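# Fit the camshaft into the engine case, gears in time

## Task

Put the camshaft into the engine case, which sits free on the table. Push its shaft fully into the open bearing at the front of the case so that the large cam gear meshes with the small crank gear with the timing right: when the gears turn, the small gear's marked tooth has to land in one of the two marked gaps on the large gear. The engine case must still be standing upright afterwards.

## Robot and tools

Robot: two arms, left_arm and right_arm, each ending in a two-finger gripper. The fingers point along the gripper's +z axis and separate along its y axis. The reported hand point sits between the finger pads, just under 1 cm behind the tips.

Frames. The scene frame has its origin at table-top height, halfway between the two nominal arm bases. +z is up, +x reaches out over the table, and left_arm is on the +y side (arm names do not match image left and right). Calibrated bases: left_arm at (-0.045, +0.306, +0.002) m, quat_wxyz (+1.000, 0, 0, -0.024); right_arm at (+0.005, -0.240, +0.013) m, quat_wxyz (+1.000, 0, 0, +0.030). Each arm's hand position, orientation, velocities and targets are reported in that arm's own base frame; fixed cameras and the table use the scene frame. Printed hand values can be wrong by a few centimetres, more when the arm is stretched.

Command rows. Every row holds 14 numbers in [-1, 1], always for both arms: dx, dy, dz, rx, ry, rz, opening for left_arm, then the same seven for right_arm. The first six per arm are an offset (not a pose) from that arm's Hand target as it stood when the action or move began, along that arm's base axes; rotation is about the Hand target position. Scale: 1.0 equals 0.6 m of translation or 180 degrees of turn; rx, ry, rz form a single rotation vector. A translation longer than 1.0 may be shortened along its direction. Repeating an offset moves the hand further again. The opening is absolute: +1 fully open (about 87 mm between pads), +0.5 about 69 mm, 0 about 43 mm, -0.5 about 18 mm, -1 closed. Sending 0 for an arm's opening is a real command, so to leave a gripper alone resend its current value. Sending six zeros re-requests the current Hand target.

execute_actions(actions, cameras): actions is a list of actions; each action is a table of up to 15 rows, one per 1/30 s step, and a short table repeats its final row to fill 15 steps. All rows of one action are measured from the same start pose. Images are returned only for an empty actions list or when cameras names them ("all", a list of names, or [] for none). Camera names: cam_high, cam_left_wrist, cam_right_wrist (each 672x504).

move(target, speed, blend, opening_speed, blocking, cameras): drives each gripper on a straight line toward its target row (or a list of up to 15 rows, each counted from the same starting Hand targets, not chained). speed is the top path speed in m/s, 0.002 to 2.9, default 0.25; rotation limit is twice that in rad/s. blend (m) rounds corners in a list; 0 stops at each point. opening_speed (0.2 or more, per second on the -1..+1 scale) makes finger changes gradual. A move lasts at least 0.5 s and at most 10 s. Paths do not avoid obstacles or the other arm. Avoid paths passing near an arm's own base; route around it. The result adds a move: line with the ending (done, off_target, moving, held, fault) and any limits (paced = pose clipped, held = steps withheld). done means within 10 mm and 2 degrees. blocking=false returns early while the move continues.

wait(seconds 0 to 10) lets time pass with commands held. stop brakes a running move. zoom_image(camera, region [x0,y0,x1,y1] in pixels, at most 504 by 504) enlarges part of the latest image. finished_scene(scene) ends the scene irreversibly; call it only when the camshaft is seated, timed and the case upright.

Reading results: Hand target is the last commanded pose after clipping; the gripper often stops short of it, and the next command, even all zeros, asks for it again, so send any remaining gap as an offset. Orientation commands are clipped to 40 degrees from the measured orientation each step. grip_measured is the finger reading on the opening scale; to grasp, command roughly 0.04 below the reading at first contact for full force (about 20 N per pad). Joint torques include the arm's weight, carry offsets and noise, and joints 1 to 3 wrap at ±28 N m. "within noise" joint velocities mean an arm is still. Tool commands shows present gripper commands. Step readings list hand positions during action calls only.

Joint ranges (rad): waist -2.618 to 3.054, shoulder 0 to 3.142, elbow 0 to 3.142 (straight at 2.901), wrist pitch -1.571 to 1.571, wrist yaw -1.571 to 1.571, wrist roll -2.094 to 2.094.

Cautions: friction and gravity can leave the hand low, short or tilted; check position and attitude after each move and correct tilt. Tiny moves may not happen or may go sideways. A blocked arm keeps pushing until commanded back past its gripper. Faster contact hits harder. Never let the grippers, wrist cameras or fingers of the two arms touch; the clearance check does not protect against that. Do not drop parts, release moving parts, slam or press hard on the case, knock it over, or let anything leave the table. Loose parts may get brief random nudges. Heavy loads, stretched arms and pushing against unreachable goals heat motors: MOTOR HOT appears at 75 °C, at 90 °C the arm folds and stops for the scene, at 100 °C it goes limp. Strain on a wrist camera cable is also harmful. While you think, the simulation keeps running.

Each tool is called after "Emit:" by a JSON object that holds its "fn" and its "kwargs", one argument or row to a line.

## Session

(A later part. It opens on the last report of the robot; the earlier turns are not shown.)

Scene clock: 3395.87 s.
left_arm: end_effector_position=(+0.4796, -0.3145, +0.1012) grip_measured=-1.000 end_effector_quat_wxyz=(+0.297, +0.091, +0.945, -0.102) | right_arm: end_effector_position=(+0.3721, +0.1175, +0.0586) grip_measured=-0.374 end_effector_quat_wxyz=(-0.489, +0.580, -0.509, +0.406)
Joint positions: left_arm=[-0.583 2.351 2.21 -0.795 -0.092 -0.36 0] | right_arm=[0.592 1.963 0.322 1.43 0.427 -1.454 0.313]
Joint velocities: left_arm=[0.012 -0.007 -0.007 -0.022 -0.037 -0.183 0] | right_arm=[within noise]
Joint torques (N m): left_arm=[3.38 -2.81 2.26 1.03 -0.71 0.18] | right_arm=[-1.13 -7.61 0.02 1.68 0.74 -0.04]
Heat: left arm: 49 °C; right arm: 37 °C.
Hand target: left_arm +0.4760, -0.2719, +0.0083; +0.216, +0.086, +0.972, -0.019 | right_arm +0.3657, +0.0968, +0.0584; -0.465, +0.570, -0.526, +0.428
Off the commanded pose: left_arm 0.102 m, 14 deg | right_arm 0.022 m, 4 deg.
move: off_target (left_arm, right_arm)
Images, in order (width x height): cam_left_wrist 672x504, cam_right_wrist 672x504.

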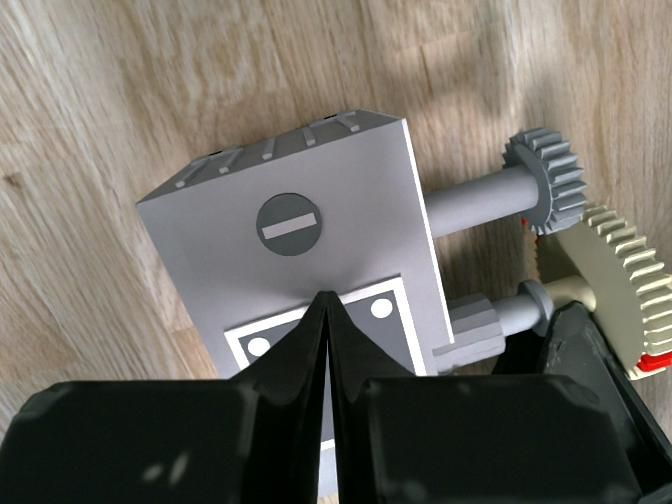

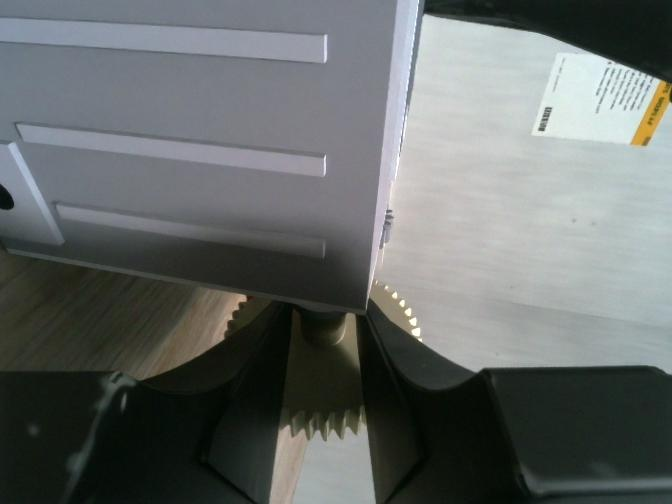

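Emit:
{"fn": "move", "kwargs": {
  "target": [
    [0,-0.06,0.12,0,0,0,-1,0.009,0.03,0,0,0,0,-0.8],
    [0,-0.03,0.2,0,0,0,-1,0.009,0.03,0,0,0,0,0.0],
    [-0.15,0.1,0.25,0,0,0,-1,0.009,0.034,0,0,0,0,0.0],
    [-0.3,0.25,0.25,0,0,0,-1,-0.17,0.02,0.05,0,0,0,0.0]
  ],
  "speed": [0.08,0.12,0.2,0.15],
  "cameras": ["all"]
}}

Scene clock: 3412.20 s.
left_arm: end_effector_position=(+0.2996, -0.1230, +0.1575) grip_measured=-1.000 end_effector_quat_wxyz=(+0.215, +0.083, +0.973, -0.013) | right_arm: end_effector_position=(+0.2642, +0.1076, +0.0857) grip_measured=+0.000 end_effector_quat_wxyz=(-0.459, +0.576, -0.523, +0.430)
Joint positions: left_arm=[-0.424 1.526 1.383 -1.009 -0.116 -0.229 0] | right_arm=[0.985 1.449 0.065 1.05 0.877 -1.326 0.5]
Joint torques (N m): left_arm=[0.23 -7.04 6.05 1.28 0.11 0.01] | right_arm=[0.83 -3.78 3.47 1.54 0.26 0.11]
Motor temperatures (°C): left_arm=[23 50 34 30 27 25 24] | right_arm=[25 36 33 38 27 26 29]
Heat: left arm: 50 °C; right arm: 38 °C.
Hand target: left_arm +0.2961, -0.1219, +0.1583; +0.216, +0.086, +0.972, -0.019 | right_arm +0.2637, +0.1088, +0.0884; -0.465, +0.570, -0.526, +0.428
Off the commanded pose: left_arm 0.004 m, 1 deg | right_arm 0.003 m, 1 deg.
elbow stopped short (left arm): the move would have taken joint 3 (elbow) straighter than the controller allows.
move: done

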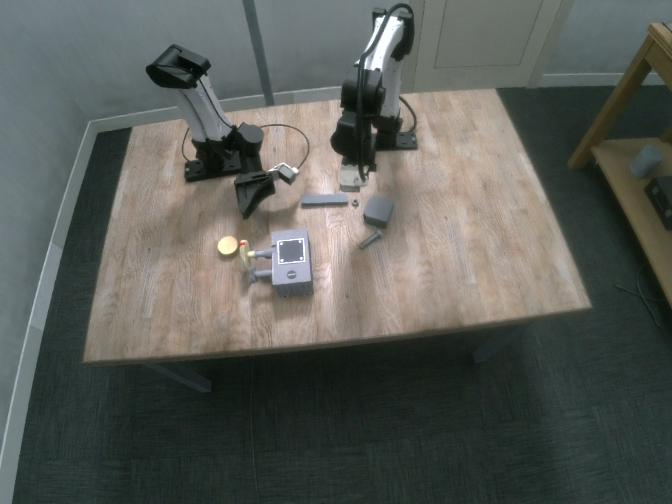

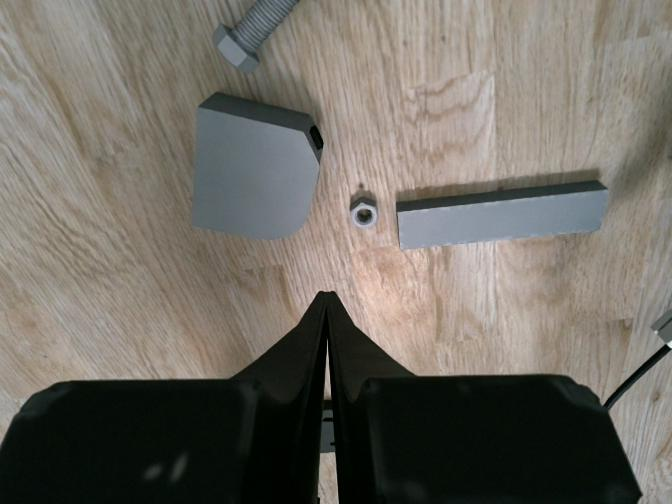

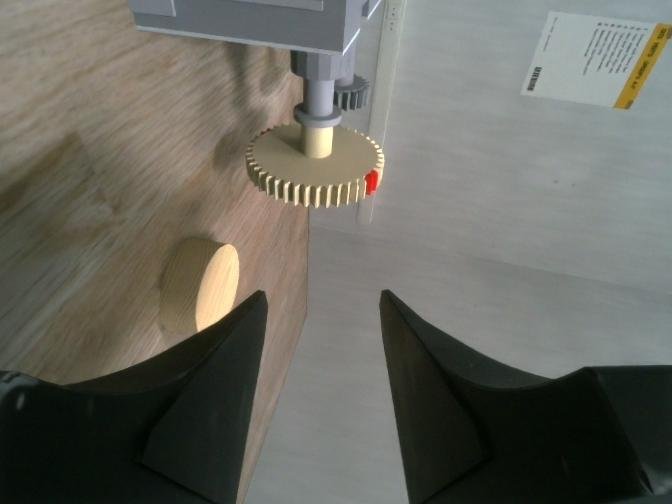

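Emit:
{"fn": "move", "kwargs": {
  "target": [
    [0,0,0,0,0,0,-1,-0.04,-0.048,0.086,0.487,0.035,-0.105,-1]
  ],
  "speed": 0.3
}}

Emit:
{"fn": "move", "kwargs": {
  "target": [
    [0,0,0,0,0,0,-1,0.1,-0.1,0.0,0.477,0.164,0.1306,-1],
    [0,0,0,0,0,0,-1,0.21,-0.1,-0.067,0.477,0.164,0.1306,-1]
  ],
  "speed": 0.3,
  "cameras": ["cam_high","cam_right_wrist"]
}}

Scene clock: 3437.33 s.
left_arm: end_effector_position=(+0.2996, -0.1230, +0.1575) grip_measured=-1.000 end_effector_quat_wxyz=(+0.215, +0.083, +0.973, -0.013) | right_arm: end_effector_position=(+0.2376, +0.0782, +0.1251) grip_measured=-1.000 end_effector_quat_wxyz=(+0.623, -0.037, +0.781, +0.007)
Joint positions: left_arm=[-0.424 1.526 1.383 -1.009 -0.116 -0.229 0] | right_arm=[0.747 0.434 0.2 -0.056 0.669 0.146 0]
Joint torques (N m): left_arm=[0.21 -7.04 6.04 1.28 0.11 0.01] | right_arm=[-0.47 0.69 8.34 1.55 0.05 0.02]
Heat: left arm: 47 °C; right arm: 38 °C.
Hand target: left_arm +0.2961, -0.1219, +0.1583; +0.216, +0.086, +0.972, -0.019 | right_arm +0.2397, +0.0800, +0.1400; +0.632, -0.026, +0.774, +0.019
Off the commanded pose: left_arm 0.004 m, 1 deg | right_arm 0.015 m, 2 deg.
move: off_target (right_arm)

Scene clock: 3442.53 s.
left_arm: end_effector_position=(+0.2996, -0.1230, +0.1575) grip_measured=-1.000 end_effector_quat_wxyz=(+0.215, +0.083, +0.973, -0.013) | right_arm: end_effector_position=(+0.3602, +0.0205, +0.0961) grip_measured=-1.000 end_effector_quat_wxyz=(+0.252, +0.281, +0.657, +0.652)
Joint positions: left_arm=[-0.424 1.526 1.383 -1.009 -0.116 -0.229 0] | right_arm=[-0.465 2.079 0.578 1.429 -1.262 1.537 0]
Joint torques (N m): left_arm=[0.23 -7.04 6.05 1.28 0.11 0.01] | right_arm=[0.79 -6.27 4.01 1.71 0.05 -0.09]
Heat: left arm: 47 °C; right arm: 38 °C.
Hand target: left_arm +0.2961, -0.1219, +0.1583; +0.216, +0.086, +0.972, -0.019 | right_arm +0.3657, +0.0199, +0.0997; +0.268, +0.267, +0.657, +0.652
Off the commanded pose: left_arm 0.004 m, 1 deg | right_arm 0.007 m, 2 deg.
move: done
Images, in order (width x height): cam_high 672x504, cam_right_wrist 672x504.

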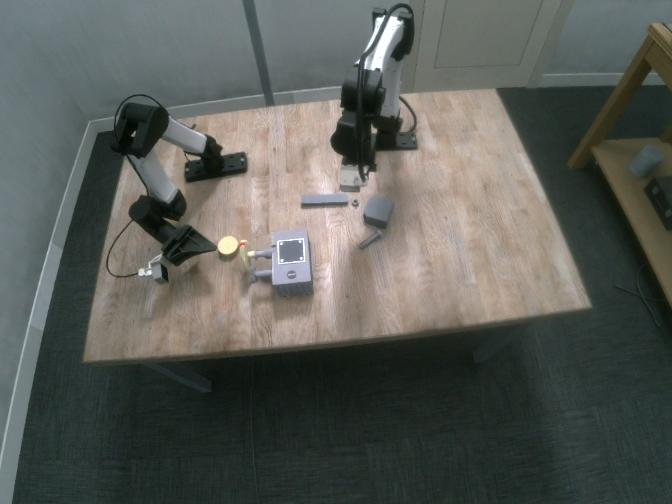

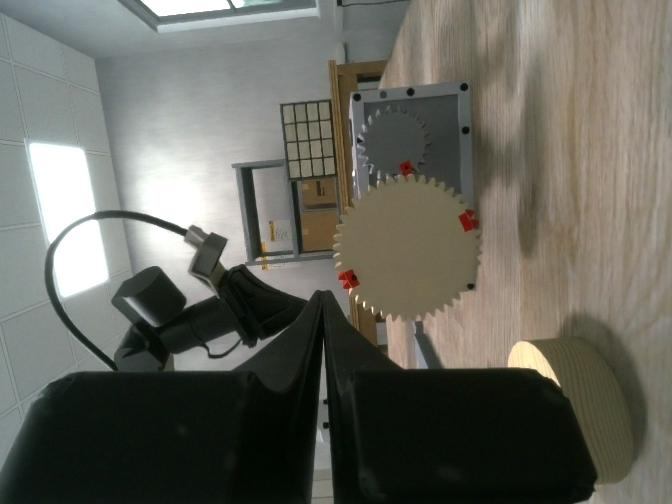

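Emit:
{"fn": "zoom_image", "kwargs": {
  "camera": "cam_right_wrist",
  "region": [320, 80, 500, 330]
}}

Emit:
{"fn": "zoom_image", "kwargs": {
  "camera": "cam_right_wrist",
  "region": [350, 140, 490, 240]
}}

Scaled by 2.016 from the camera's 672x504 image, which has a finer 960x720 frame.

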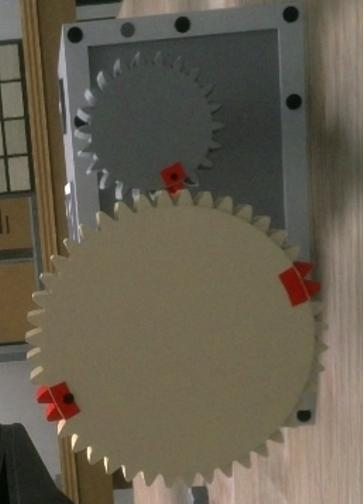

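Scaled by 3.600 from the camera's 672x504 image, which has a finer 960x720 frame.

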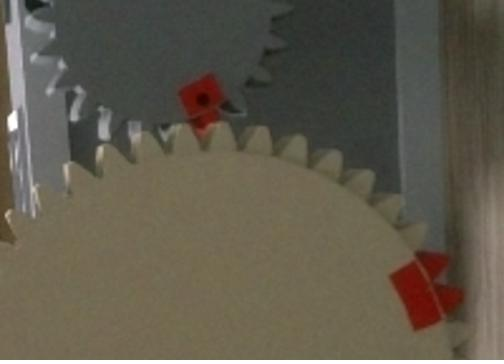

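Emit:
{"fn": "move", "kwargs": {
  "target": [
    [0,0,0,0,0,0,-1,-0.143,0.0,0.12,-0.2474,0.0315,0.0316,-1],
    [0,0,0,0,0,0,-1,-0.0595,0.12,0.09,-0.4948,0.0629,0.0632,-0.3]
  ],
  "speed": 0.25,
  "blend": [0.02,0],
  "cameras": ["cam_right_wrist"]
}}

Scene clock: 3491.07 s.
left_arm: end_effector_position=(+0.2996, -0.1230, +0.1575) grip_measured=-1.000 end_effector_quat_wxyz=(+0.215, +0.083, +0.973, -0.013) | right_arm: end_effector_position=(+0.3246, +0.0899, +0.1457) grip_measured=-0.300 end_effector_quat_wxyz=(+0.250, -0.003, +0.968, +0.000)
Joint positions: left_arm=[-0.424 1.526 1.383 -1.009 -0.116 -0.229 0] | right_arm=[0.314 1.509 1.3 -0.877 0.148 0.272 0.35]
Joint torques (N m): left_arm=[0.21 -7.04 6.05 1.28 0.11 0] | right_arm=[0.64 -4.94 7.75 0.99 0.24 0.02]
Heat: left arm: 46 °C; right arm: 39 °C.
Hand target: left_arm +0.2961, -0.1219, +0.1583; +0.216, +0.086, +0.972, -0.019 | right_arm +0.3299, +0.0920, +0.1537; +0.259, +0.000, +0.966, +0.000
Off the commanded pose: left_arm 0.004 m, 1 deg | right_arm 0.010 m, 1 deg.
move: done
Images, in order (width x height): cam_right_wrist 672x504.

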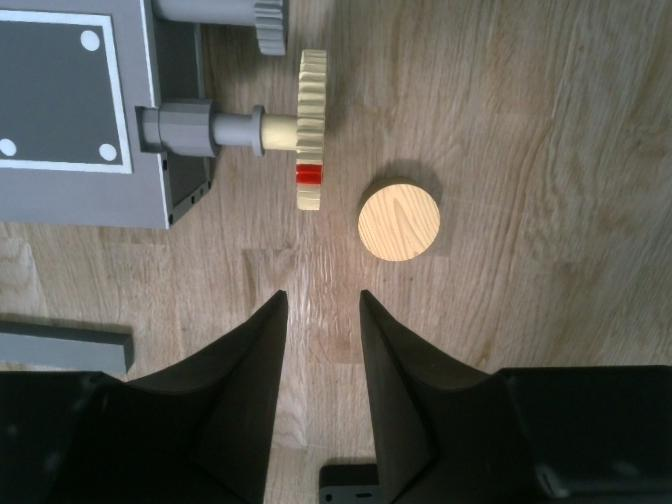

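Emit:
{"fn": "move", "kwargs": {
  "target": [
    [0,0,0,0,0,0,-1,0.025,0.0177,-0.01,0,0,-0.0167,-0.25],
    [0,0,0,0,0,0,-1,0.084,0.0177,-0.092,0,0,-0.0167,-0.25]
  ],
  "speed": 0.1,
  "cameras": ["cam_right_wrist"]
}}

Scene clock: 3512.37 s.
left_arm: end_effector_position=(+0.2996, -0.1230, +0.1575) grip_measured=-1.000 end_effector_quat_wxyz=(+0.215, +0.083, +0.973, -0.013) | right_arm: end_effector_position=(+0.3785, +0.1040, +0.1031) grip_measured=-0.250 end_effector_quat_wxyz=(+0.257, +0.026, +0.966, -0.008)
Joint positions: left_arm=[-0.424 1.526 1.383 -1.009 -0.116 -0.229 0] | right_arm=[0.317 1.721 1.349 -0.708 0.184 0.324 0.375]
Joint torques (N m): left_arm=[0.23 -7.04 6.04 1.28 0.11 0.01] | right_arm=[-0.4 -6.99 4.19 1.29 0.1 -0.11]
Motor temperatures (°C): left_arm=[23 45 34 30 26 25 24] | right_arm=[25 34 38 37 27 26 28]
Heat: left arm: 45 °C; right arm: 38 °C.
Hand target: left_arm +0.2961, -0.1219, +0.1583; +0.216, +0.086, +0.972, -0.019 | right_arm +0.3803, +0.1026, +0.0984; +0.259, +0.025, +0.966, -0.007
Off the commanded pose: left_arm 0.004 m, 1 deg | right_arm 0.005 m, 0 deg.
move: done
Images, in order (width x height): cam_right_wrist 672x504.

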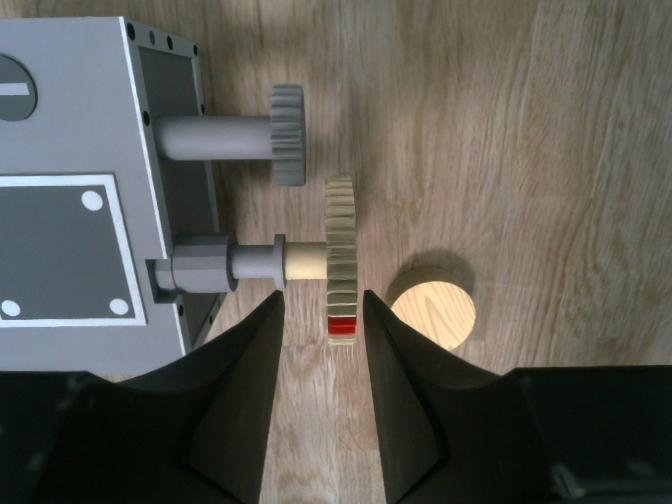

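Emit:
{"fn": "move", "kwargs": {
  "target": [
    [0,0,0,0,0,0,-1,-0.024,-0.0145,0.01,0,0,0,-0.25],
    [0,0,0,0,0,0,-1,-0.024,-0.0145,-0.035,0,0,0,-0.25]
  ],
  "speed": 0.08,
  "cameras": ["cam_right_wrist"]
}}

Scene clock: 3525.63 s.
left_arm: end_effector_position=(+0.2996, -0.1230, +0.1575) grip_measured=-1.000 end_effector_quat_wxyz=(+0.215, +0.083, +0.973, -0.013) | right_arm: end_effector_position=(+0.3635, +0.0951, +0.0781) grip_measured=-0.250 end_effector_quat_wxyz=(+0.253, +0.025, +0.967, -0.011)
Joint positions: left_arm=[-0.424 1.526 1.383 -1.009 -0.116 -0.229 0] | right_arm=[0.306 1.684 1.21 -0.615 0.18 0.313 0.375]
Joint torques (N m): left_arm=[0.21 -7.04 6.05 1.28 0.11 0.01] | right_arm=[-0.51 -7.38 4.31 1.27 0.07 -0.1]
Heat: left arm: 45 °C; right arm: 38 °C.
Hand target: left_arm +0.2961, -0.1219, +0.1583; +0.216, +0.086, +0.972, -0.019 | right_arm +0.3659, +0.0939, +0.0774; +0.259, +0.025, +0.966, -0.007
Off the commanded pose: left_arm 0.004 m, 1 deg | right_arm 0.003 m, 1 deg.
move: done
Images, in order (width x height): cam_right_wrist 672x504.

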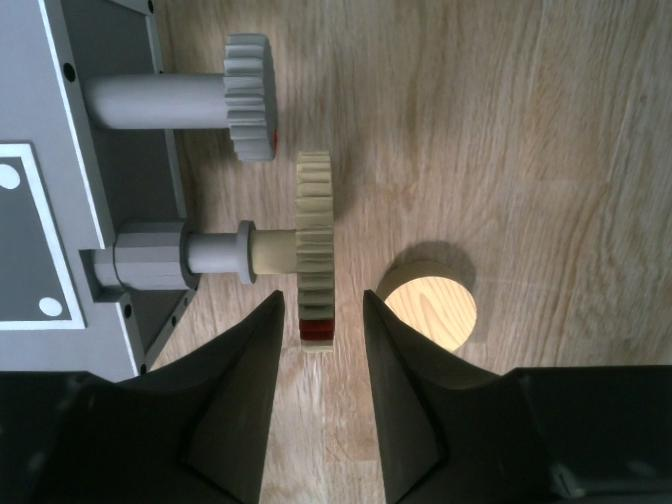

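Emit:
{"fn": "move", "kwargs": {
  "target": [
    [0,0,0,0,0,0,-1,0,0.004,0,0,0,0,-0.25],
    [0,0,0,0,0,0,-1,0,0.004,0,0,0,0,-0.72]
  ],
  "speed": 0.05,
  "opening_speed": 0.5,
  "cameras": ["cam_right_wrist"]
}}

Scene clock: 3532.80 s.
left_arm: end_effector_position=(+0.2996, -0.1230, +0.1575) grip_measured=-1.000 end_effector_quat_wxyz=(+0.215, +0.083, +0.973, -0.013) | right_arm: end_effector_position=(+0.3641, +0.0961, +0.0783) grip_measured=-0.659 end_effector_quat_wxyz=(+0.254, +0.024, +0.967, -0.009)
Joint positions: left_arm=[-0.424 1.526 1.383 -1.009 -0.116 -0.229 0] | right_arm=[0.306 1.684 1.21 -0.612 0.176 0.313 0.171]
Joint torques (N m): left_arm=[0.23 -7.04 6.05 1.28 0.11 0.01] | right_arm=[0.13 -7.12 4.53 1.24 0.15 -0.05]
Heat: left arm: 45 °C; right arm: 38 °C.
Hand target: left_arm +0.2961, -0.1219, +0.1583; +0.216, +0.086, +0.972, -0.019 | right_arm +0.3660, +0.0964, +0.0774; +0.259, +0.025, +0.966, -0.007
Off the commanded pose: left_arm 0.004 m, 1 deg | right_arm 0.002 m, 1 deg.
move: done
Images, in order (width x height): cam_right_wrist 672x504.

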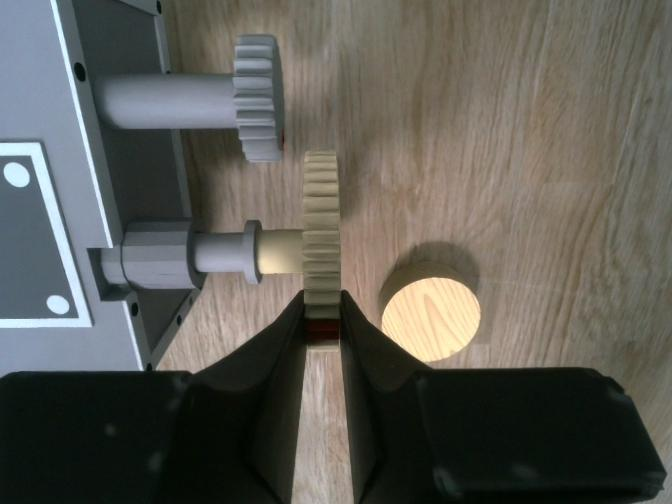

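Emit:
{"fn": "move", "kwargs": {
  "target": [
    [0,0,0,0,0,0,-1,-0.0095,0,-0.0108,-0.0058,-0.111,0,-0.8],
    [0,0,0,0,0,0,-1,-0.0147,0,-0.0242,-0.0116,-0.222,0,-0.8],
    [0,0,0,0,0,0,-1,-0.015,0.0,-0.0385,-0.0174,-0.333,0,-0.8]
  ],
  "speed": 0.15,
  "cameras": ["cam_right_wrist","cam_high"]
}}

Scene clock: 3546.20 s.
left_arm: end_effector_position=(+0.2996, -0.1230, +0.1575) grip_measured=-1.000 end_effector_quat_wxyz=(+0.215, +0.083, +0.973, -0.013) | right_arm: end_effector_position=(+0.3583, +0.0961, +0.0563) grip_measured=-0.655 end_effector_quat_wxyz=(+0.677, +0.024, +0.735, -0.019)
Joint positions: left_arm=[-0.424 1.526 1.383 -1.009 -0.116 -0.229 0] | right_arm=[0.517 1.851 0.234 1.518 0.575 0.059 0.173]
Joint torques (N m): left_arm=[0.23 -7.04 6.05 1.28 0.11 0.01] | right_arm=[0.79 -1.1 1.72 2.28 0.14 -0.19]
Heat: left arm: 45 °C; right arm: 38 °C.
Hand target: left_arm +0.2961, -0.1219, +0.1583; +0.216, +0.086, +0.972, -0.019 | right_arm +0.3570, +0.0963, +0.0544; +0.707, +0.019, +0.707, -0.019
Off the commanded pose: left_arm 0.004 m, 1 deg | right_arm 0.002 m, 5 deg.
joint sent to its limit (right arm) — joint 4 (wrist pitch), upper limit. The joint targets are off in orientation, not in position.
move: off_target (right_arm)
Images, in order (width x height): cam_high 672x504, cam_right_wrist 672x504.

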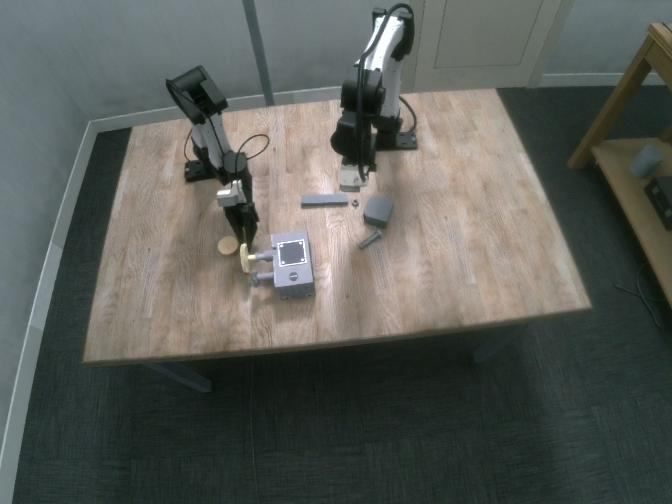

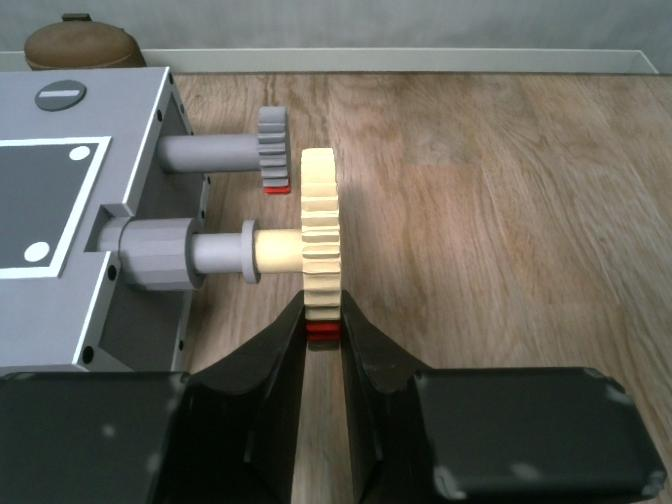

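Emit:
{"fn": "move", "kwargs": {
  "target": [
    [0,0,0,0,0,0,-1,0.002,0,0.003,0,0,0,-0.25],
    [0,0,0,0,0,0,-1,0.005,0,0.024,0.0083,0.158,0,-0.25]
  ],
  "speed": 0.1,
  "cameras": ["cam_right_wrist"]
}}

Scene clock: 3559.87 s.
left_arm: end_effector_position=(+0.2996, -0.1230, +0.1575) grip_measured=-1.000 end_effector_quat_wxyz=(+0.215, +0.083, +0.973, -0.013) | right_arm: end_effector_position=(+0.3511, +0.0933, +0.0533) grip_measured=-0.250 end_effector_quat_wxyz=(+0.497, +0.013, +0.867, -0.025)
Joint positions: left_arm=[-0.424 1.526 1.383 -1.009 -0.116 -0.229 0] | right_arm=[0.437 1.435 0.528 0.319 0.428 0.236 0.375]
Joint torques (N m): left_arm=[0.21 -7.04 6.04 1.28 0.11 0] | right_arm=[-0.47 -6.05 6.99 1.55 0.1 0.01]
Heat: left arm: 44 °C; right arm: 41 °C.
Hand target: left_arm +0.2961, -0.1219, +0.1583; +0.216, +0.086, +0.972, -0.019 | right_arm +0.3600, +0.0963, +0.0688; +0.512, +0.022, +0.859, -0.014
Off the commanded pose: left_arm 0.004 m, 1 deg | right_arm 0.018 m, 3 deg.
move: off_target (right_arm)
Images, in order (width x height): cam_right_wrist 672x504.

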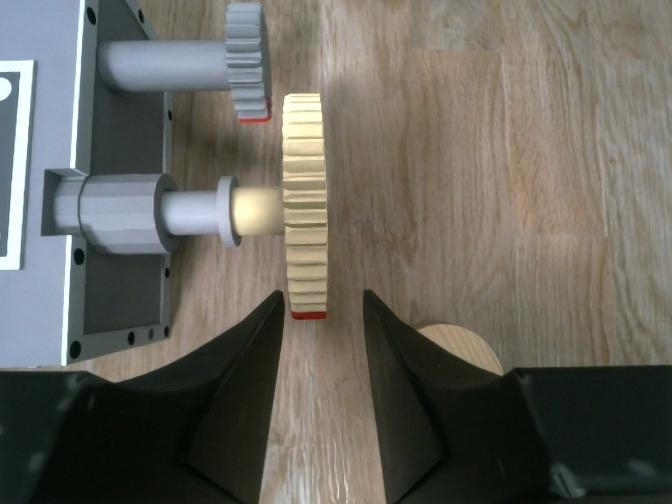

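Emit:
{"fn": "move", "kwargs": {
  "target": [
    [0,0,0,0,0,0,-1,0.004,0.010,0.010,0,0,0,-0.25]
  ],
  "speed": 0.1,
  "cameras": ["cam_right_wrist"]
}}

Scene clock: 3567.07 s.
left_arm: end_effector_position=(+0.2996, -0.1230, +0.1575) grip_measured=-1.000 end_effector_quat_wxyz=(+0.215, +0.083, +0.973, -0.013) | right_arm: end_effector_position=(+0.3550, +0.0968, +0.0594) grip_measured=-0.250 end_effector_quat_wxyz=(+0.496, +0.016, +0.868, -0.022)
Joint positions: left_arm=[-0.424 1.526 1.383 -1.009 -0.116 -0.229 0] | right_arm=[0.44 1.435 0.56 0.285 0.428 0.247 0.375]
Joint torques (N m): left_arm=[0.21 -7.04 6.05 1.28 0.11 0.01] | right_arm=[0.81 -5.87 7.09 1.52 0.26 0.05]
Heat: left arm: 44 °C; right arm: 40 °C.
Hand target: left_arm +0.2961, -0.1219, +0.1583; +0.216, +0.086, +0.972, -0.019 | right_arm +0.3624, +0.1022, +0.0748; +0.511, +0.023, +0.859, -0.014
Off the commanded pose: left_arm 0.004 m, 1 deg | right_arm 0.018 m, 2 deg.
move: off_target (right_arm)
Images, in order (width x height): cam_right_wrist 672x504.

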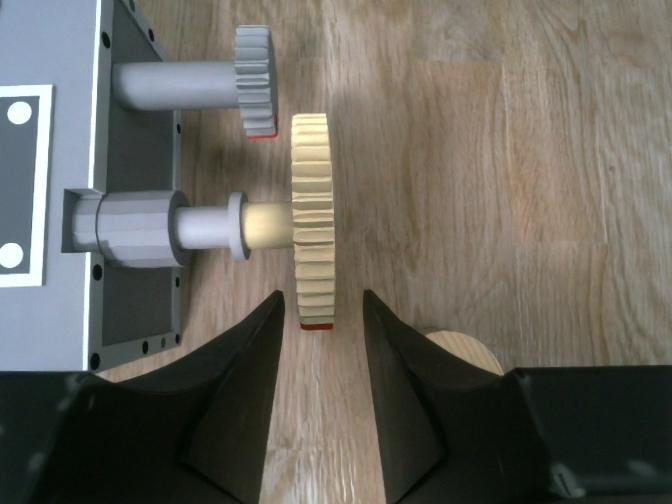

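Emit:
{"fn": "move", "kwargs": {
  "target": [
    [0,0,0,0,0,0,-1,0.0,0.006,0.0,0,0,0,-0.25],
    [0,0,0,0,0,0,-1,0.0,0.006,0.0,0,0,0,-0.8],
    [0,0,0,0,0,0,-1,0.0,0.006,-0.0045,-0.0016,-0.0306,0,-0.8]
  ],
  "speed": 0.1,
  "opening_speed": 0.8,
  "cameras": ["cam_right_wrist"]
}}

Scene clock: 3579.03 s.
left_arm: end_effector_position=(+0.2996, -0.1230, +0.1575) grip_measured=-1.000 end_effector_quat_wxyz=(+0.215, +0.083, +0.973, -0.013) | right_arm: end_effector_position=(+0.3531, +0.1009, +0.0592) grip_measured=-0.660 end_effector_quat_wxyz=(+0.523, +0.018, +0.852, -0.022)
Joint positions: left_arm=[-0.424 1.526 1.383 -1.009 -0.116 -0.229 0] | right_arm=[0.473 1.438 0.502 0.403 0.473 0.241 0.17]
Joint torques (N m): left_arm=[0.21 -7.04 6.05 1.28 0.11 0] | right_arm=[1.02 -4.16 4.53 2.31 0.36 -0.15]
Heat: left arm: 44 °C; right arm: 40 °C.
Hand target: left_arm +0.2961, -0.1219, +0.1583; +0.216, +0.086, +0.972, -0.019 | right_arm +0.3623, +0.1059, +0.0721; +0.552, +0.022, +0.833, -0.015
Off the commanded pose: left_arm 0.004 m, 1 deg | right_arm 0.017 m, 4 deg.
move: off_target (right_arm); target 2's new opening was sent with right_arm's hand 0.019 m and 2 deg from that target
Images, in order (width x height): cam_right_wrist 672x504.

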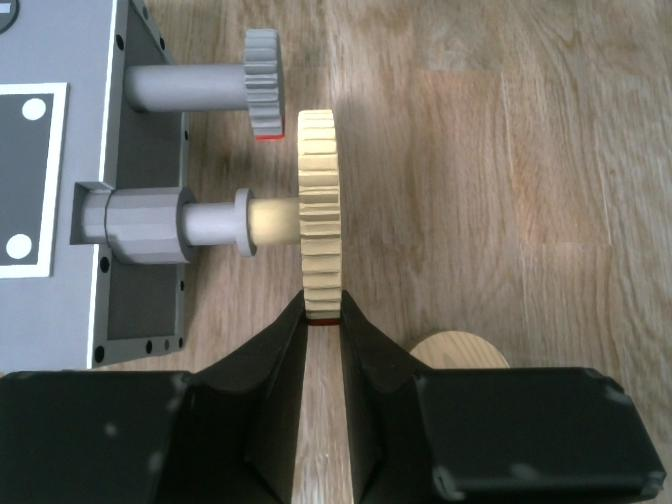

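Emit:
{"fn": "move", "kwargs": {
  "target": [
    [0,0,0,0,0,0,-1,0.0,0.0,-0.003,-0.001,-0.018,0,-0.8]
  ],
  "speed": 0.1,
  "cameras": ["cam_right_wrist"]
}}

Scene clock: 3584.17 s.
left_arm: end_effector_position=(+0.2996, -0.1230, +0.1575) grip_measured=-1.000 end_effector_quat_wxyz=(+0.215, +0.083, +0.973, -0.013) | right_arm: end_effector_position=(+0.3539, +0.1008, +0.0572) grip_measured=-0.660 end_effector_quat_wxyz=(+0.548, +0.018, +0.836, -0.024)
Joint positions: left_arm=[-0.424 1.526 1.383 -1.009 -0.116 -0.229 0] | right_arm=[0.486 1.464 0.446 0.545 0.5 0.218 0.17]
Joint torques (N m): left_arm=[0.21 -7.04 6.05 1.28 0.11 0.01] | right_arm=[0.96 -3.97 4.44 2.33 0.32 -0.16]
Heat: left arm: 44 °C; right arm: 41 °C.
Hand target: left_arm +0.2961, -0.1219, +0.1583; +0.216, +0.086, +0.972, -0.019 | right_arm +0.3624, +0.1059, +0.0704; +0.576, +0.021, +0.817, -0.015
Off the commanded pose: left_arm 0.004 m, 1 deg | right_arm 0.016 m, 4 deg.
move: off_target (right_arm)
Images, in order (width x height): cam_right_wrist 672x504.

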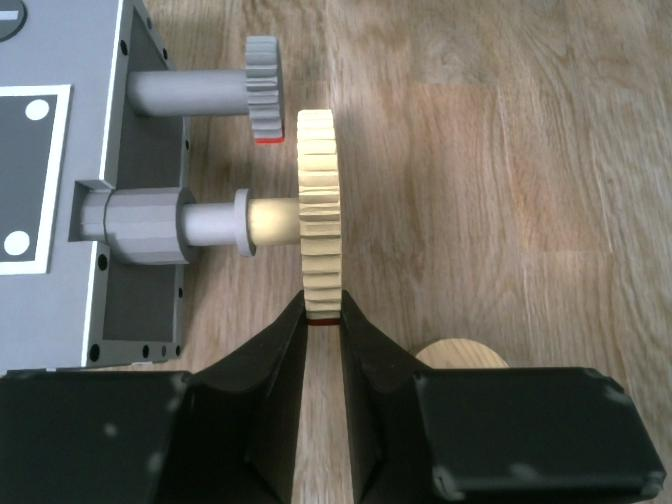

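Emit:
{"fn": "move", "kwargs": {
  "target": [
    [0,0,0,0,0,0,-1,-0.01,-0.005,-0.012,0,0,0,-0.75],
    [0,0,0,0,0,0,-1,-0.01,-0.005,-0.012,0,0,0,-0.2],
    [0,0,0,0,0,0,-1,-0.16,-0.005,0.05,0,0,0,-0.2],
    [0,0,0,0,0,0,-1,-0.17,-0.143,0.116,0.247,0.051,0.064,-1],
    [0,0,0,0,0,0,-1,0.0055,-0.1433,0.049,0.494,0.1025,0.1278,-1]
  ],
  "speed": [0.05,0.05,0.15,0.3,0.3],
  "cameras": ["cam_right_wrist"]
}}

Emit:
{"fn": "zoom_image", "kwargs": {
  "camera": "cam_right_wrist",
  "region": [320, 80, 500, 330]
}}

Scene clock: 3603.20 s.
left_arm: end_effector_position=(+0.2996, -0.1230, +0.1575) grip_measured=-1.000 end_effector_quat_wxyz=(+0.215, +0.083, +0.973, -0.013) | right_arm: end_effector_position=(+0.3663, +0.0172, +0.1006) grip_measured=-1.000 end_effector_quat_wxyz=(+0.258, +0.270, +0.657, +0.655)
Joint positions: left_arm=[-0.424 1.526 1.383 -1.009 -0.116 -0.229 0] | right_arm=[-0.466 2.091 0.613 1.446 -1.272 1.554 0]
Joint torques (N m): left_arm=[0.23 -7.02 6.04 1.28 0.11 0.01] | right_arm=[0.83 -6.48 2.06 1.74 0.08 -0.09]
Motor temperatures (°C): left_arm=[23 44 34 31 26 25 24] | right_arm=[25 33 36 42 27 26 28]
Heat: left arm: 44 °C; right arm: 42 °C.
Hand target: left_arm +0.2961, -0.1219, +0.1583; +0.216, +0.086, +0.972, -0.019 | right_arm +0.3657, +0.0199, +0.0997; +0.264, +0.265, +0.656, +0.655
Off the commanded pose: left_arm 0.004 m, 1 deg | right_arm 0.003 m, 1 deg.
move: done; target 4's new opening was sent with right_arm's hand 0.012 m and 2 deg from that target
Images, in order (width x height): cam_right_wrist 672x504.

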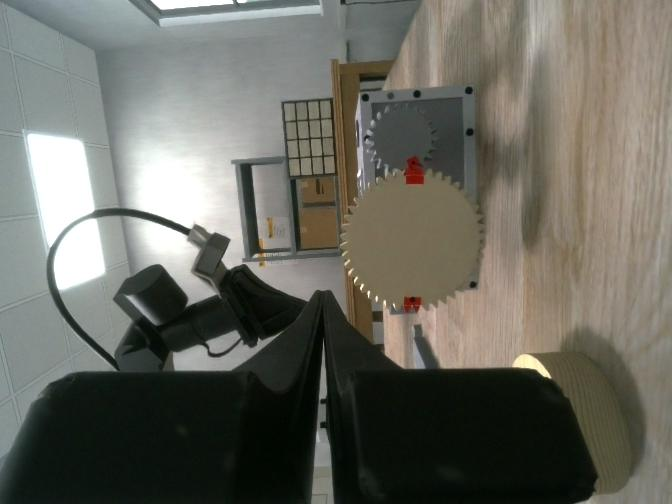

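Scaled by 2.016 from the camera's 672x504 image, which has a finer 960x720 frame.

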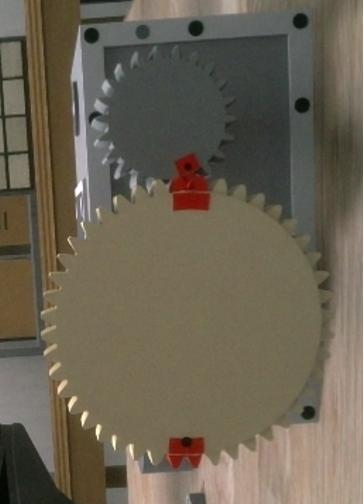

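Emit:
{"fn": "move", "kwargs": {
  "target": [
    [0,0,0,0,0,0,-1,-0.176,0.0,0.067,-0.247,-0.051,-0.064,-1],
    [0,0,0,0,0,0,-1,-0.166,0.1385,0.01,-0.494,-0.1025,-0.1278,-0.2],
    [0,0,0,0,0,0,-1,-0.036,0.1385,-0.045,-0.494,-0.1025,-0.1278,-0.2]
  ],
  "speed": [0.3,0.3,0.15],
  "cameras": ["cam_right_wrist"]
}}

Scene clock: 3630.10 s.
left_arm: end_effector_position=(+0.2996, -0.1230, +0.1575) grip_measured=-1.000 end_effector_quat_wxyz=(+0.215, +0.083, +0.973, -0.013) | right_arm: end_effector_position=(+0.3328, +0.0981, +0.0603) grip_measured=-0.200 end_effector_quat_wxyz=(+0.560, +0.016, +0.828, -0.025)
Joint positions: left_arm=[-0.424 1.526 1.383 -1.009 -0.116 -0.229 0] | right_arm=[0.53 1.372 0.359 0.564 0.548 0.22 0.4]
Joint torques (N m): left_arm=[0.23 -7.02 6.04 1.28 0.11 0.01] | right_arm=[-0.49 -2.88 6.67 1.83 0.08 -0.09]
Heat: left arm: 43 °C; right arm: 43 °C.
Hand target: left_arm +0.2961, -0.1219, +0.1583; +0.216, +0.086, +0.972, -0.019 | right_arm +0.3441, +0.1029, +0.0727; +0.576, +0.022, +0.817, -0.016
Off the commanded pose: left_arm 0.004 m, 1 deg | right_arm 0.017 m, 2 deg.
move: off_target (right_arm)
Images, in order (width x height): cam_right_wrist 672x504.

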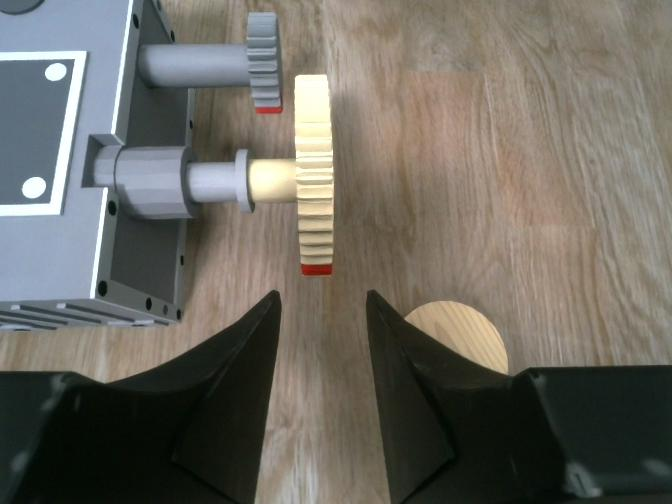

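Emit:
{"fn": "move", "kwargs": {
  "target": [
    [0,0,0,0,0,0,-1,0.035,0.004,0.0,0,0,0,-0.2],
    [0,0,0,0,0,0,-1,0.035,0.004,0.0,0,0,0,-0.8]
  ],
  "speed": [0.1,0.1],
  "opening_speed": 0.8,
  "cameras": ["cam_right_wrist"]
}}

Scene clock: 3637.87 s.
left_arm: end_effector_position=(+0.2996, -0.1230, +0.1575) grip_measured=-1.000 end_effector_quat_wxyz=(+0.215, +0.083, +0.973, -0.013) | right_arm: end_effector_position=(+0.3541, +0.1007, +0.0611) grip_measured=-0.659 end_effector_quat_wxyz=(+0.561, +0.017, +0.827, -0.025)
Joint positions: left_arm=[-0.424 1.526 1.383 -1.009 -0.116 -0.229 0] | right_arm=[0.494 1.461 0.427 0.596 0.515 0.203 0.171]
Joint torques (N m): left_arm=[0.21 -7.05 6.05 1.28 0.11 0.01] | right_arm=[-0.34 -3.52 6.6 1.86 0.07 -0.09]
Heat: left arm: 43 °C; right arm: 43 °C.
Hand target: left_arm +0.2961, -0.1219, +0.1583; +0.216, +0.086, +0.972, -0.019 | right_arm +0.3651, +0.1054, +0.0727; +0.576, +0.022, +0.817, -0.015
Off the commanded pose: left_arm 0.004 m, 1 deg | right_arm 0.017 m, 2 deg.
move: off_target (right_arm); target 2's new opening was sent with right_arm's hand 0.017 m and 2 deg from that target
Images, in order (width x height): cam_right_wrist 672x504.

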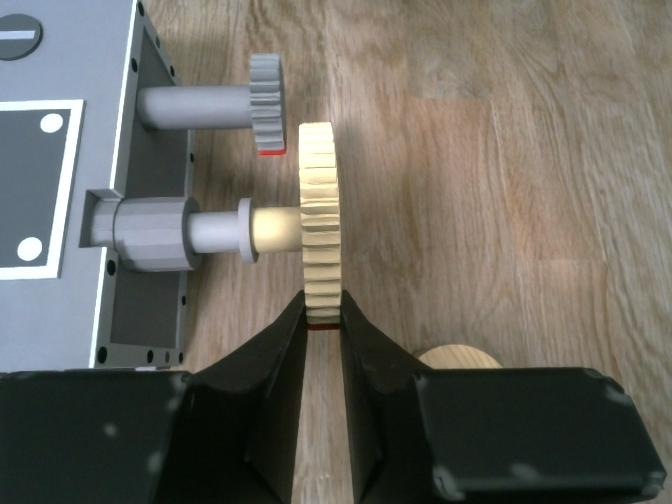

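Emit:
{"fn": "move", "kwargs": {
  "target": [
    [0,0,0,0,0,0,-1,0.0,0.0,0.004,0.0015,0.03,0,-0.8]
  ],
  "speed": [0.1]
}}

Scene clock: 3646.33 s.
left_arm: end_effector_position=(+0.2996, -0.1230, +0.1575) grip_measured=-1.000 end_effector_quat_wxyz=(+0.215, +0.083, +0.973, -0.013) | right_arm: end_effector_position=(+0.3573, +0.1021, +0.0630) grip_measured=-0.658 end_effector_quat_wxyz=(+0.527, +0.017, +0.849, -0.024)
Joint positions: left_arm=[-0.424 1.526 1.383 -1.009 -0.116 -0.229 0] | right_arm=[0.475 1.446 0.516 0.408 0.48 0.234 0.171]
Joint torques (N m): left_arm=[0.21 -7.05 6.05 1.28 0.11 0.01] | right_arm=[-0.47 -5.34 7.01 1.5 0.05 0]
Heat: left arm: 43 °C; right arm: 43 °C.
Hand target: left_arm +0.2961, -0.1219, +0.1583; +0.216, +0.086, +0.972, -0.019 | right_arm +0.3651, +0.1054, +0.0751; +0.537, +0.022, +0.843, -0.014
Off the commanded pose: left_arm 0.004 m, 1 deg | right_arm 0.015 m, 2 deg.
move: off_target (right_arm)

Emit:
{"fn": "move", "kwargs": {
  "target": [
    [0,0,0,0,0,0,-1,-0.01,-0.005,-0.012,0,0,0,-0.75],
    [0,0,0,0,0,0,-1,-0.01,-0.005,-0.012,0,0,0,-0.2],
    [0,0,0,0,0,0,-1,-0.16,-0.005,0.05,0,0,0,-0.2],
    [0,0,0,0,0,0,-1,-0.175,-0.142,0.108,0.247,0.04,0.052,-1],
    [0,0,0,0,0,0,-1,0.001,-0.1425,0.041,0.497,0.0787,0.1046,-1]
  ],
  "speed": [0.05,0.05,0.15,0.3,0.3],
  "cameras": ["cam_right_wrist"]
}}

Emit:
{"fn": "zoom_image", "kwargs": {
  "camera": "cam_right_wrist",
  "region": [320, 80, 500, 330]
}}

Emit:
{"fn": "zoom_image", "kwargs": {
  "camera": "cam_right_wrist",
  "region": [370, 120, 450, 210]
}}

Scene clock: 3665.50 s.
left_arm: end_effector_position=(+0.2996, -0.1230, +0.1575) grip_measured=-1.000 end_effector_quat_wxyz=(+0.215, +0.083, +0.973, -0.013) | right_arm: end_effector_position=(+0.3663, +0.0172, +0.1006) grip_measured=-1.000 end_effector_quat_wxyz=(+0.258, +0.270, +0.657, +0.655)
Joint positions: left_arm=[-0.424 1.526 1.383 -1.009 -0.116 -0.229 0] | right_arm=[-0.466 2.093 0.613 1.45 -1.272 1.556 0]
Joint torques (N m): left_arm=[0.23 -7.04 6.05 1.28 0.11 0.01] | right_arm=[0.84 -6.46 2.04 1.75 0.07 -0.04]
Heat: left arm: 43 °C; right arm: 42 °C.
Hand target: left_arm +0.2961, -0.1219, +0.1583; +0.216, +0.086, +0.972, -0.019 | right_arm +0.3657, +0.0199, +0.0997; +0.264, +0.265, +0.656, +0.656
Off the commanded pose: left_arm 0.004 m, 1 deg | right_arm 0.003 m, 1 deg.
move: done; target 4's new opening was sent with right_arm's hand 0.012 m and 2 deg from that target
Images, in order (width x height): cam_right_wrist 672x504.

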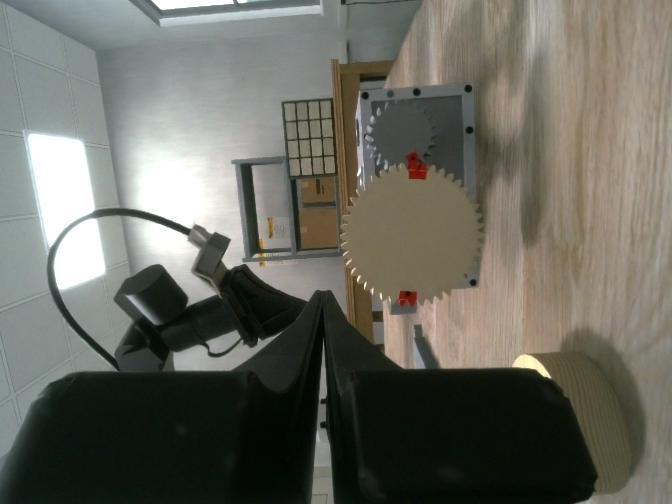

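Scaled by 2.016 from the camera's 672x504 image, which has a finer 960x720 frame.

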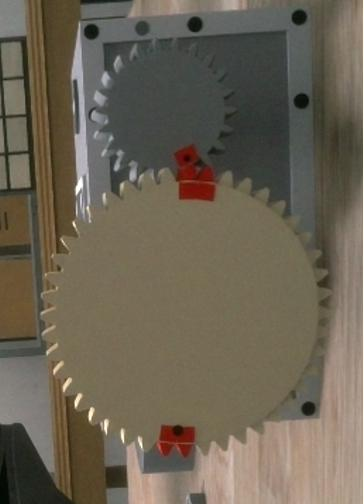

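Scaled by 5.600 from the camera's 672x504 image, which has a finer 960x720 frame.

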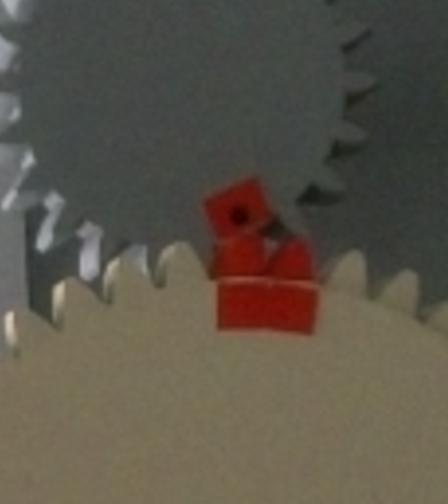

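Emit:
{"fn": "move", "kwargs": {
  "target": [
    [0.106,0.003,0.003,-0.0987,-0.09,-0.1966,-1,0.007,-0.033,0.017,-0.252,-0.4468,0.2124,-1],
    [0.203,-0.13,-0.164,-0.1974,-0.1803,-0.3931,-1,0.0255,0.05,-0.053,-0.252,-0.4468,0.2124,-1]
  ],
  "speed": 0.25,
  "cameras": ["all"]
}}

Scene clock: 3706.70 s.
left_arm: end_effector_position=(+0.4172, -0.1948, +0.0598) grip_measured=-1.000 end_effector_quat_wxyz=(+0.424, +0.549, +0.615, -0.376) | right_arm: end_effector_position=(+0.3776, +0.0495, +0.0667) grip_measured=-1.000 end_effector_quat_wxyz=(+0.579, -0.405, +0.580, +0.407)
Joint positions: left_arm=[-0.116 2.058 1.314 -0.285 1.14 0.989 0] | right_arm=[-0.349 2.158 0.747 1.511 -1.571 0.103 0]
Joint torques (N m): left_arm=[-0.88 -7.41 9.39 0.96 0.92 0.07] | right_arm=[0.73 -7.1 4.18 1.17 -0.02 -0.14]
Heat: left arm: 42 °C; right arm: 43 °C.
Hand target: left_arm +0.4178, -0.1999, +0.0598; +0.423, +0.553, +0.605, -0.387 | right_arm +0.3809, +0.0500, +0.0678; +0.474, -0.518, +0.565, +0.434
Off the commanded pose: left_arm 0.005 m, 2 deg | right_arm 0.004 m, 18 deg.
joint sent to its limit (right arm) — joint 5 (wrist yaw), lower limit. The joint targets are off in orientation, not in position.
move: off_target (right_arm)

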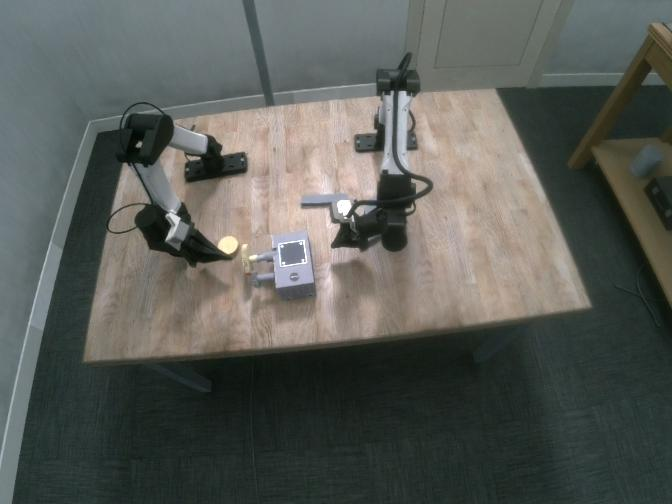

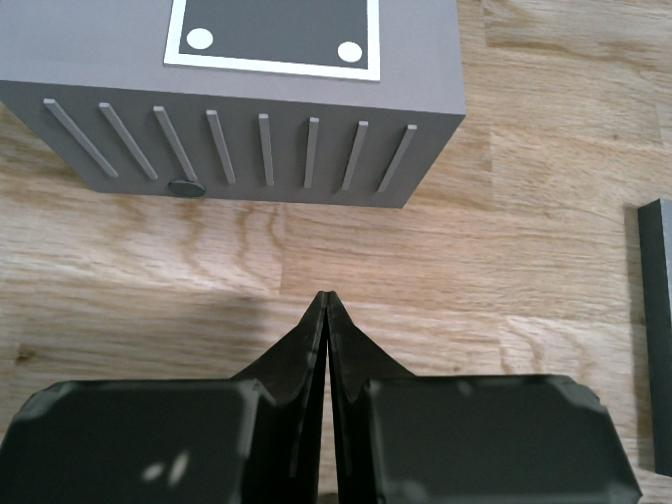

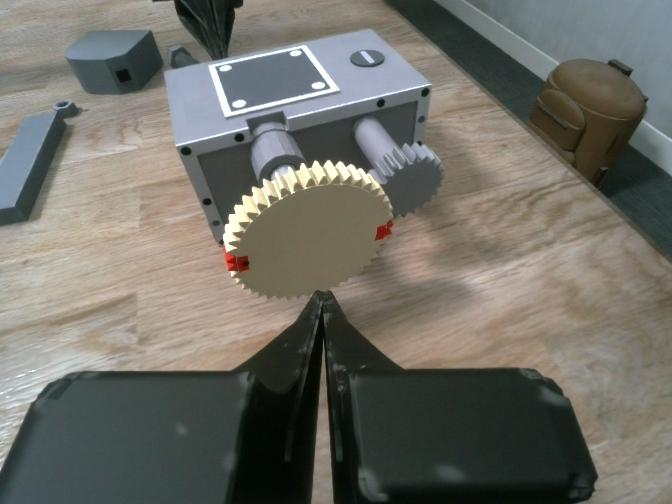

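Emit:
{"fn": "move", "kwargs": {
  "target": [
    [0.037,-0.02,0.045,0,0,0,-1,0,0,0,0,0,0,-1],
    [0.037,-0.065,0.045,0,0,0,-1,0,0,0,0,0,0,-1]
  ],
  "speed": [0.12,0.08],
  "cameras": ["cam_left_wrist"]
}}

Scene clock: 3722.93 s.
left_arm: end_effector_position=(+0.4348, -0.2390, +0.0938) grip_measured=-1.000 end_effector_quat_wxyz=(+0.423, +0.554, +0.601, -0.390) | right_arm: end_effector_position=(+0.3777, +0.0495, +0.0667) grip_measured=-1.000 end_effector_quat_wxyz=(+0.579, -0.405, +0.580, +0.406)
Joint positions: left_arm=[-0.206 2.09 1.474 -0.285 1.126 0.85 0] | right_arm=[-0.349 2.158 0.747 1.511 -1.571 0.102 0]
Joint torques (N m): left_arm=[-0.17 -7.91 8.43 1.47 0.5 -0.08] | right_arm=[0.76 -7.13 4.19 1.17 -0.02 -0.13]
Heat: left arm: 42 °C; right arm: 41 °C.
Hand target: left_arm +0.4401, -0.2388, +0.0870; +0.423, +0.553, +0.604, -0.387 | right_arm +0.3809, +0.0500, +0.0678; +0.474, -0.518, +0.564, +0.434
Off the commanded pose: left_arm 0.009 m, 0 deg | right_arm 0.004 m, 18 deg.
joint sent to its limit (right arm) — joint 5 (wrist yaw), lower limit. The joint targets are off in orientation, not in position.
move: off_target (right_arm)
Images, in order (width x height): cam_left_wrist 672x504.

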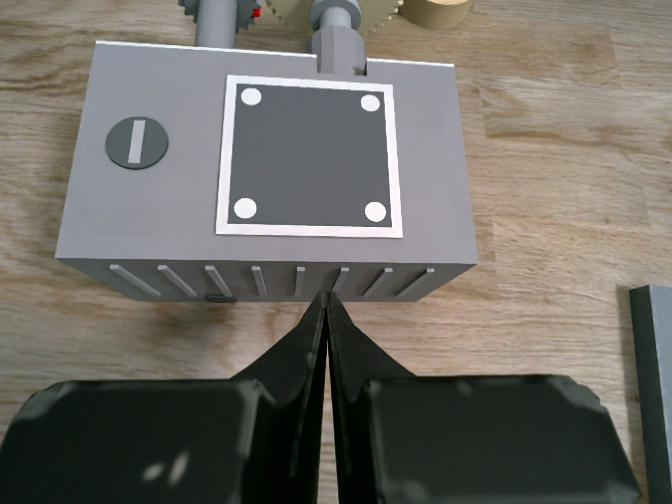

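Emit:
{"fn": "move", "kwargs": {
  "target": [
    [-0.006,-0.0,0.0,0,0,0,-1,0.010,0.0575,-0.005,0,0,0,-1]
  ],
  "speed": [0.08],
  "cameras": ["cam_right_wrist"]
}}

Scene clock: 3737.17 s.
left_arm: end_effector_position=(+0.4363, -0.2392, +0.0946) grip_measured=-1.000 end_effector_quat_wxyz=(+0.426, +0.554, +0.600, -0.388) | right_arm: end_effector_position=(+0.3845, +0.0829, +0.0648) grip_measured=-1.000 end_effector_quat_wxyz=(+0.561, -0.436, +0.556, +0.431)
Joint positions: left_arm=[-0.206 2.09 1.474 -0.275 1.125 0.847 0] | right_arm=[-0.25 2.193 0.808 1.497 -1.571 0.102 0]
Joint torques (N m): left_arm=[-0.32 -8.91 6.52 1.49 0.49 -0.1] | right_arm=[0.83 -7.34 4.34 1.07 -0.01 -0.04]
Heat: left arm: 43 °C; right arm: 41 °C.
Hand target: left_arm +0.4365, -0.2388, +0.0870; +0.423, +0.553, +0.604, -0.387 | right_arm +0.3870, +0.0844, +0.0649; +0.474, -0.518, +0.565, +0.434
Off the commanded pose: left_arm 0.008 m, 1 deg | right_arm 0.003 m, 14 deg.
joint sent to its limit (right arm) — joint 5 (wrist yaw), lower limit. The joint targets are off in orientation, not in position.
move: off_target (right_arm)
Images, in order (width x height): cam_right_wrist 672x504.

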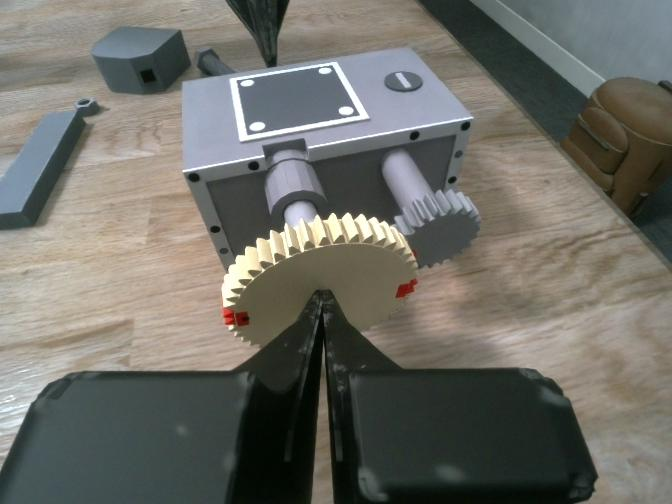

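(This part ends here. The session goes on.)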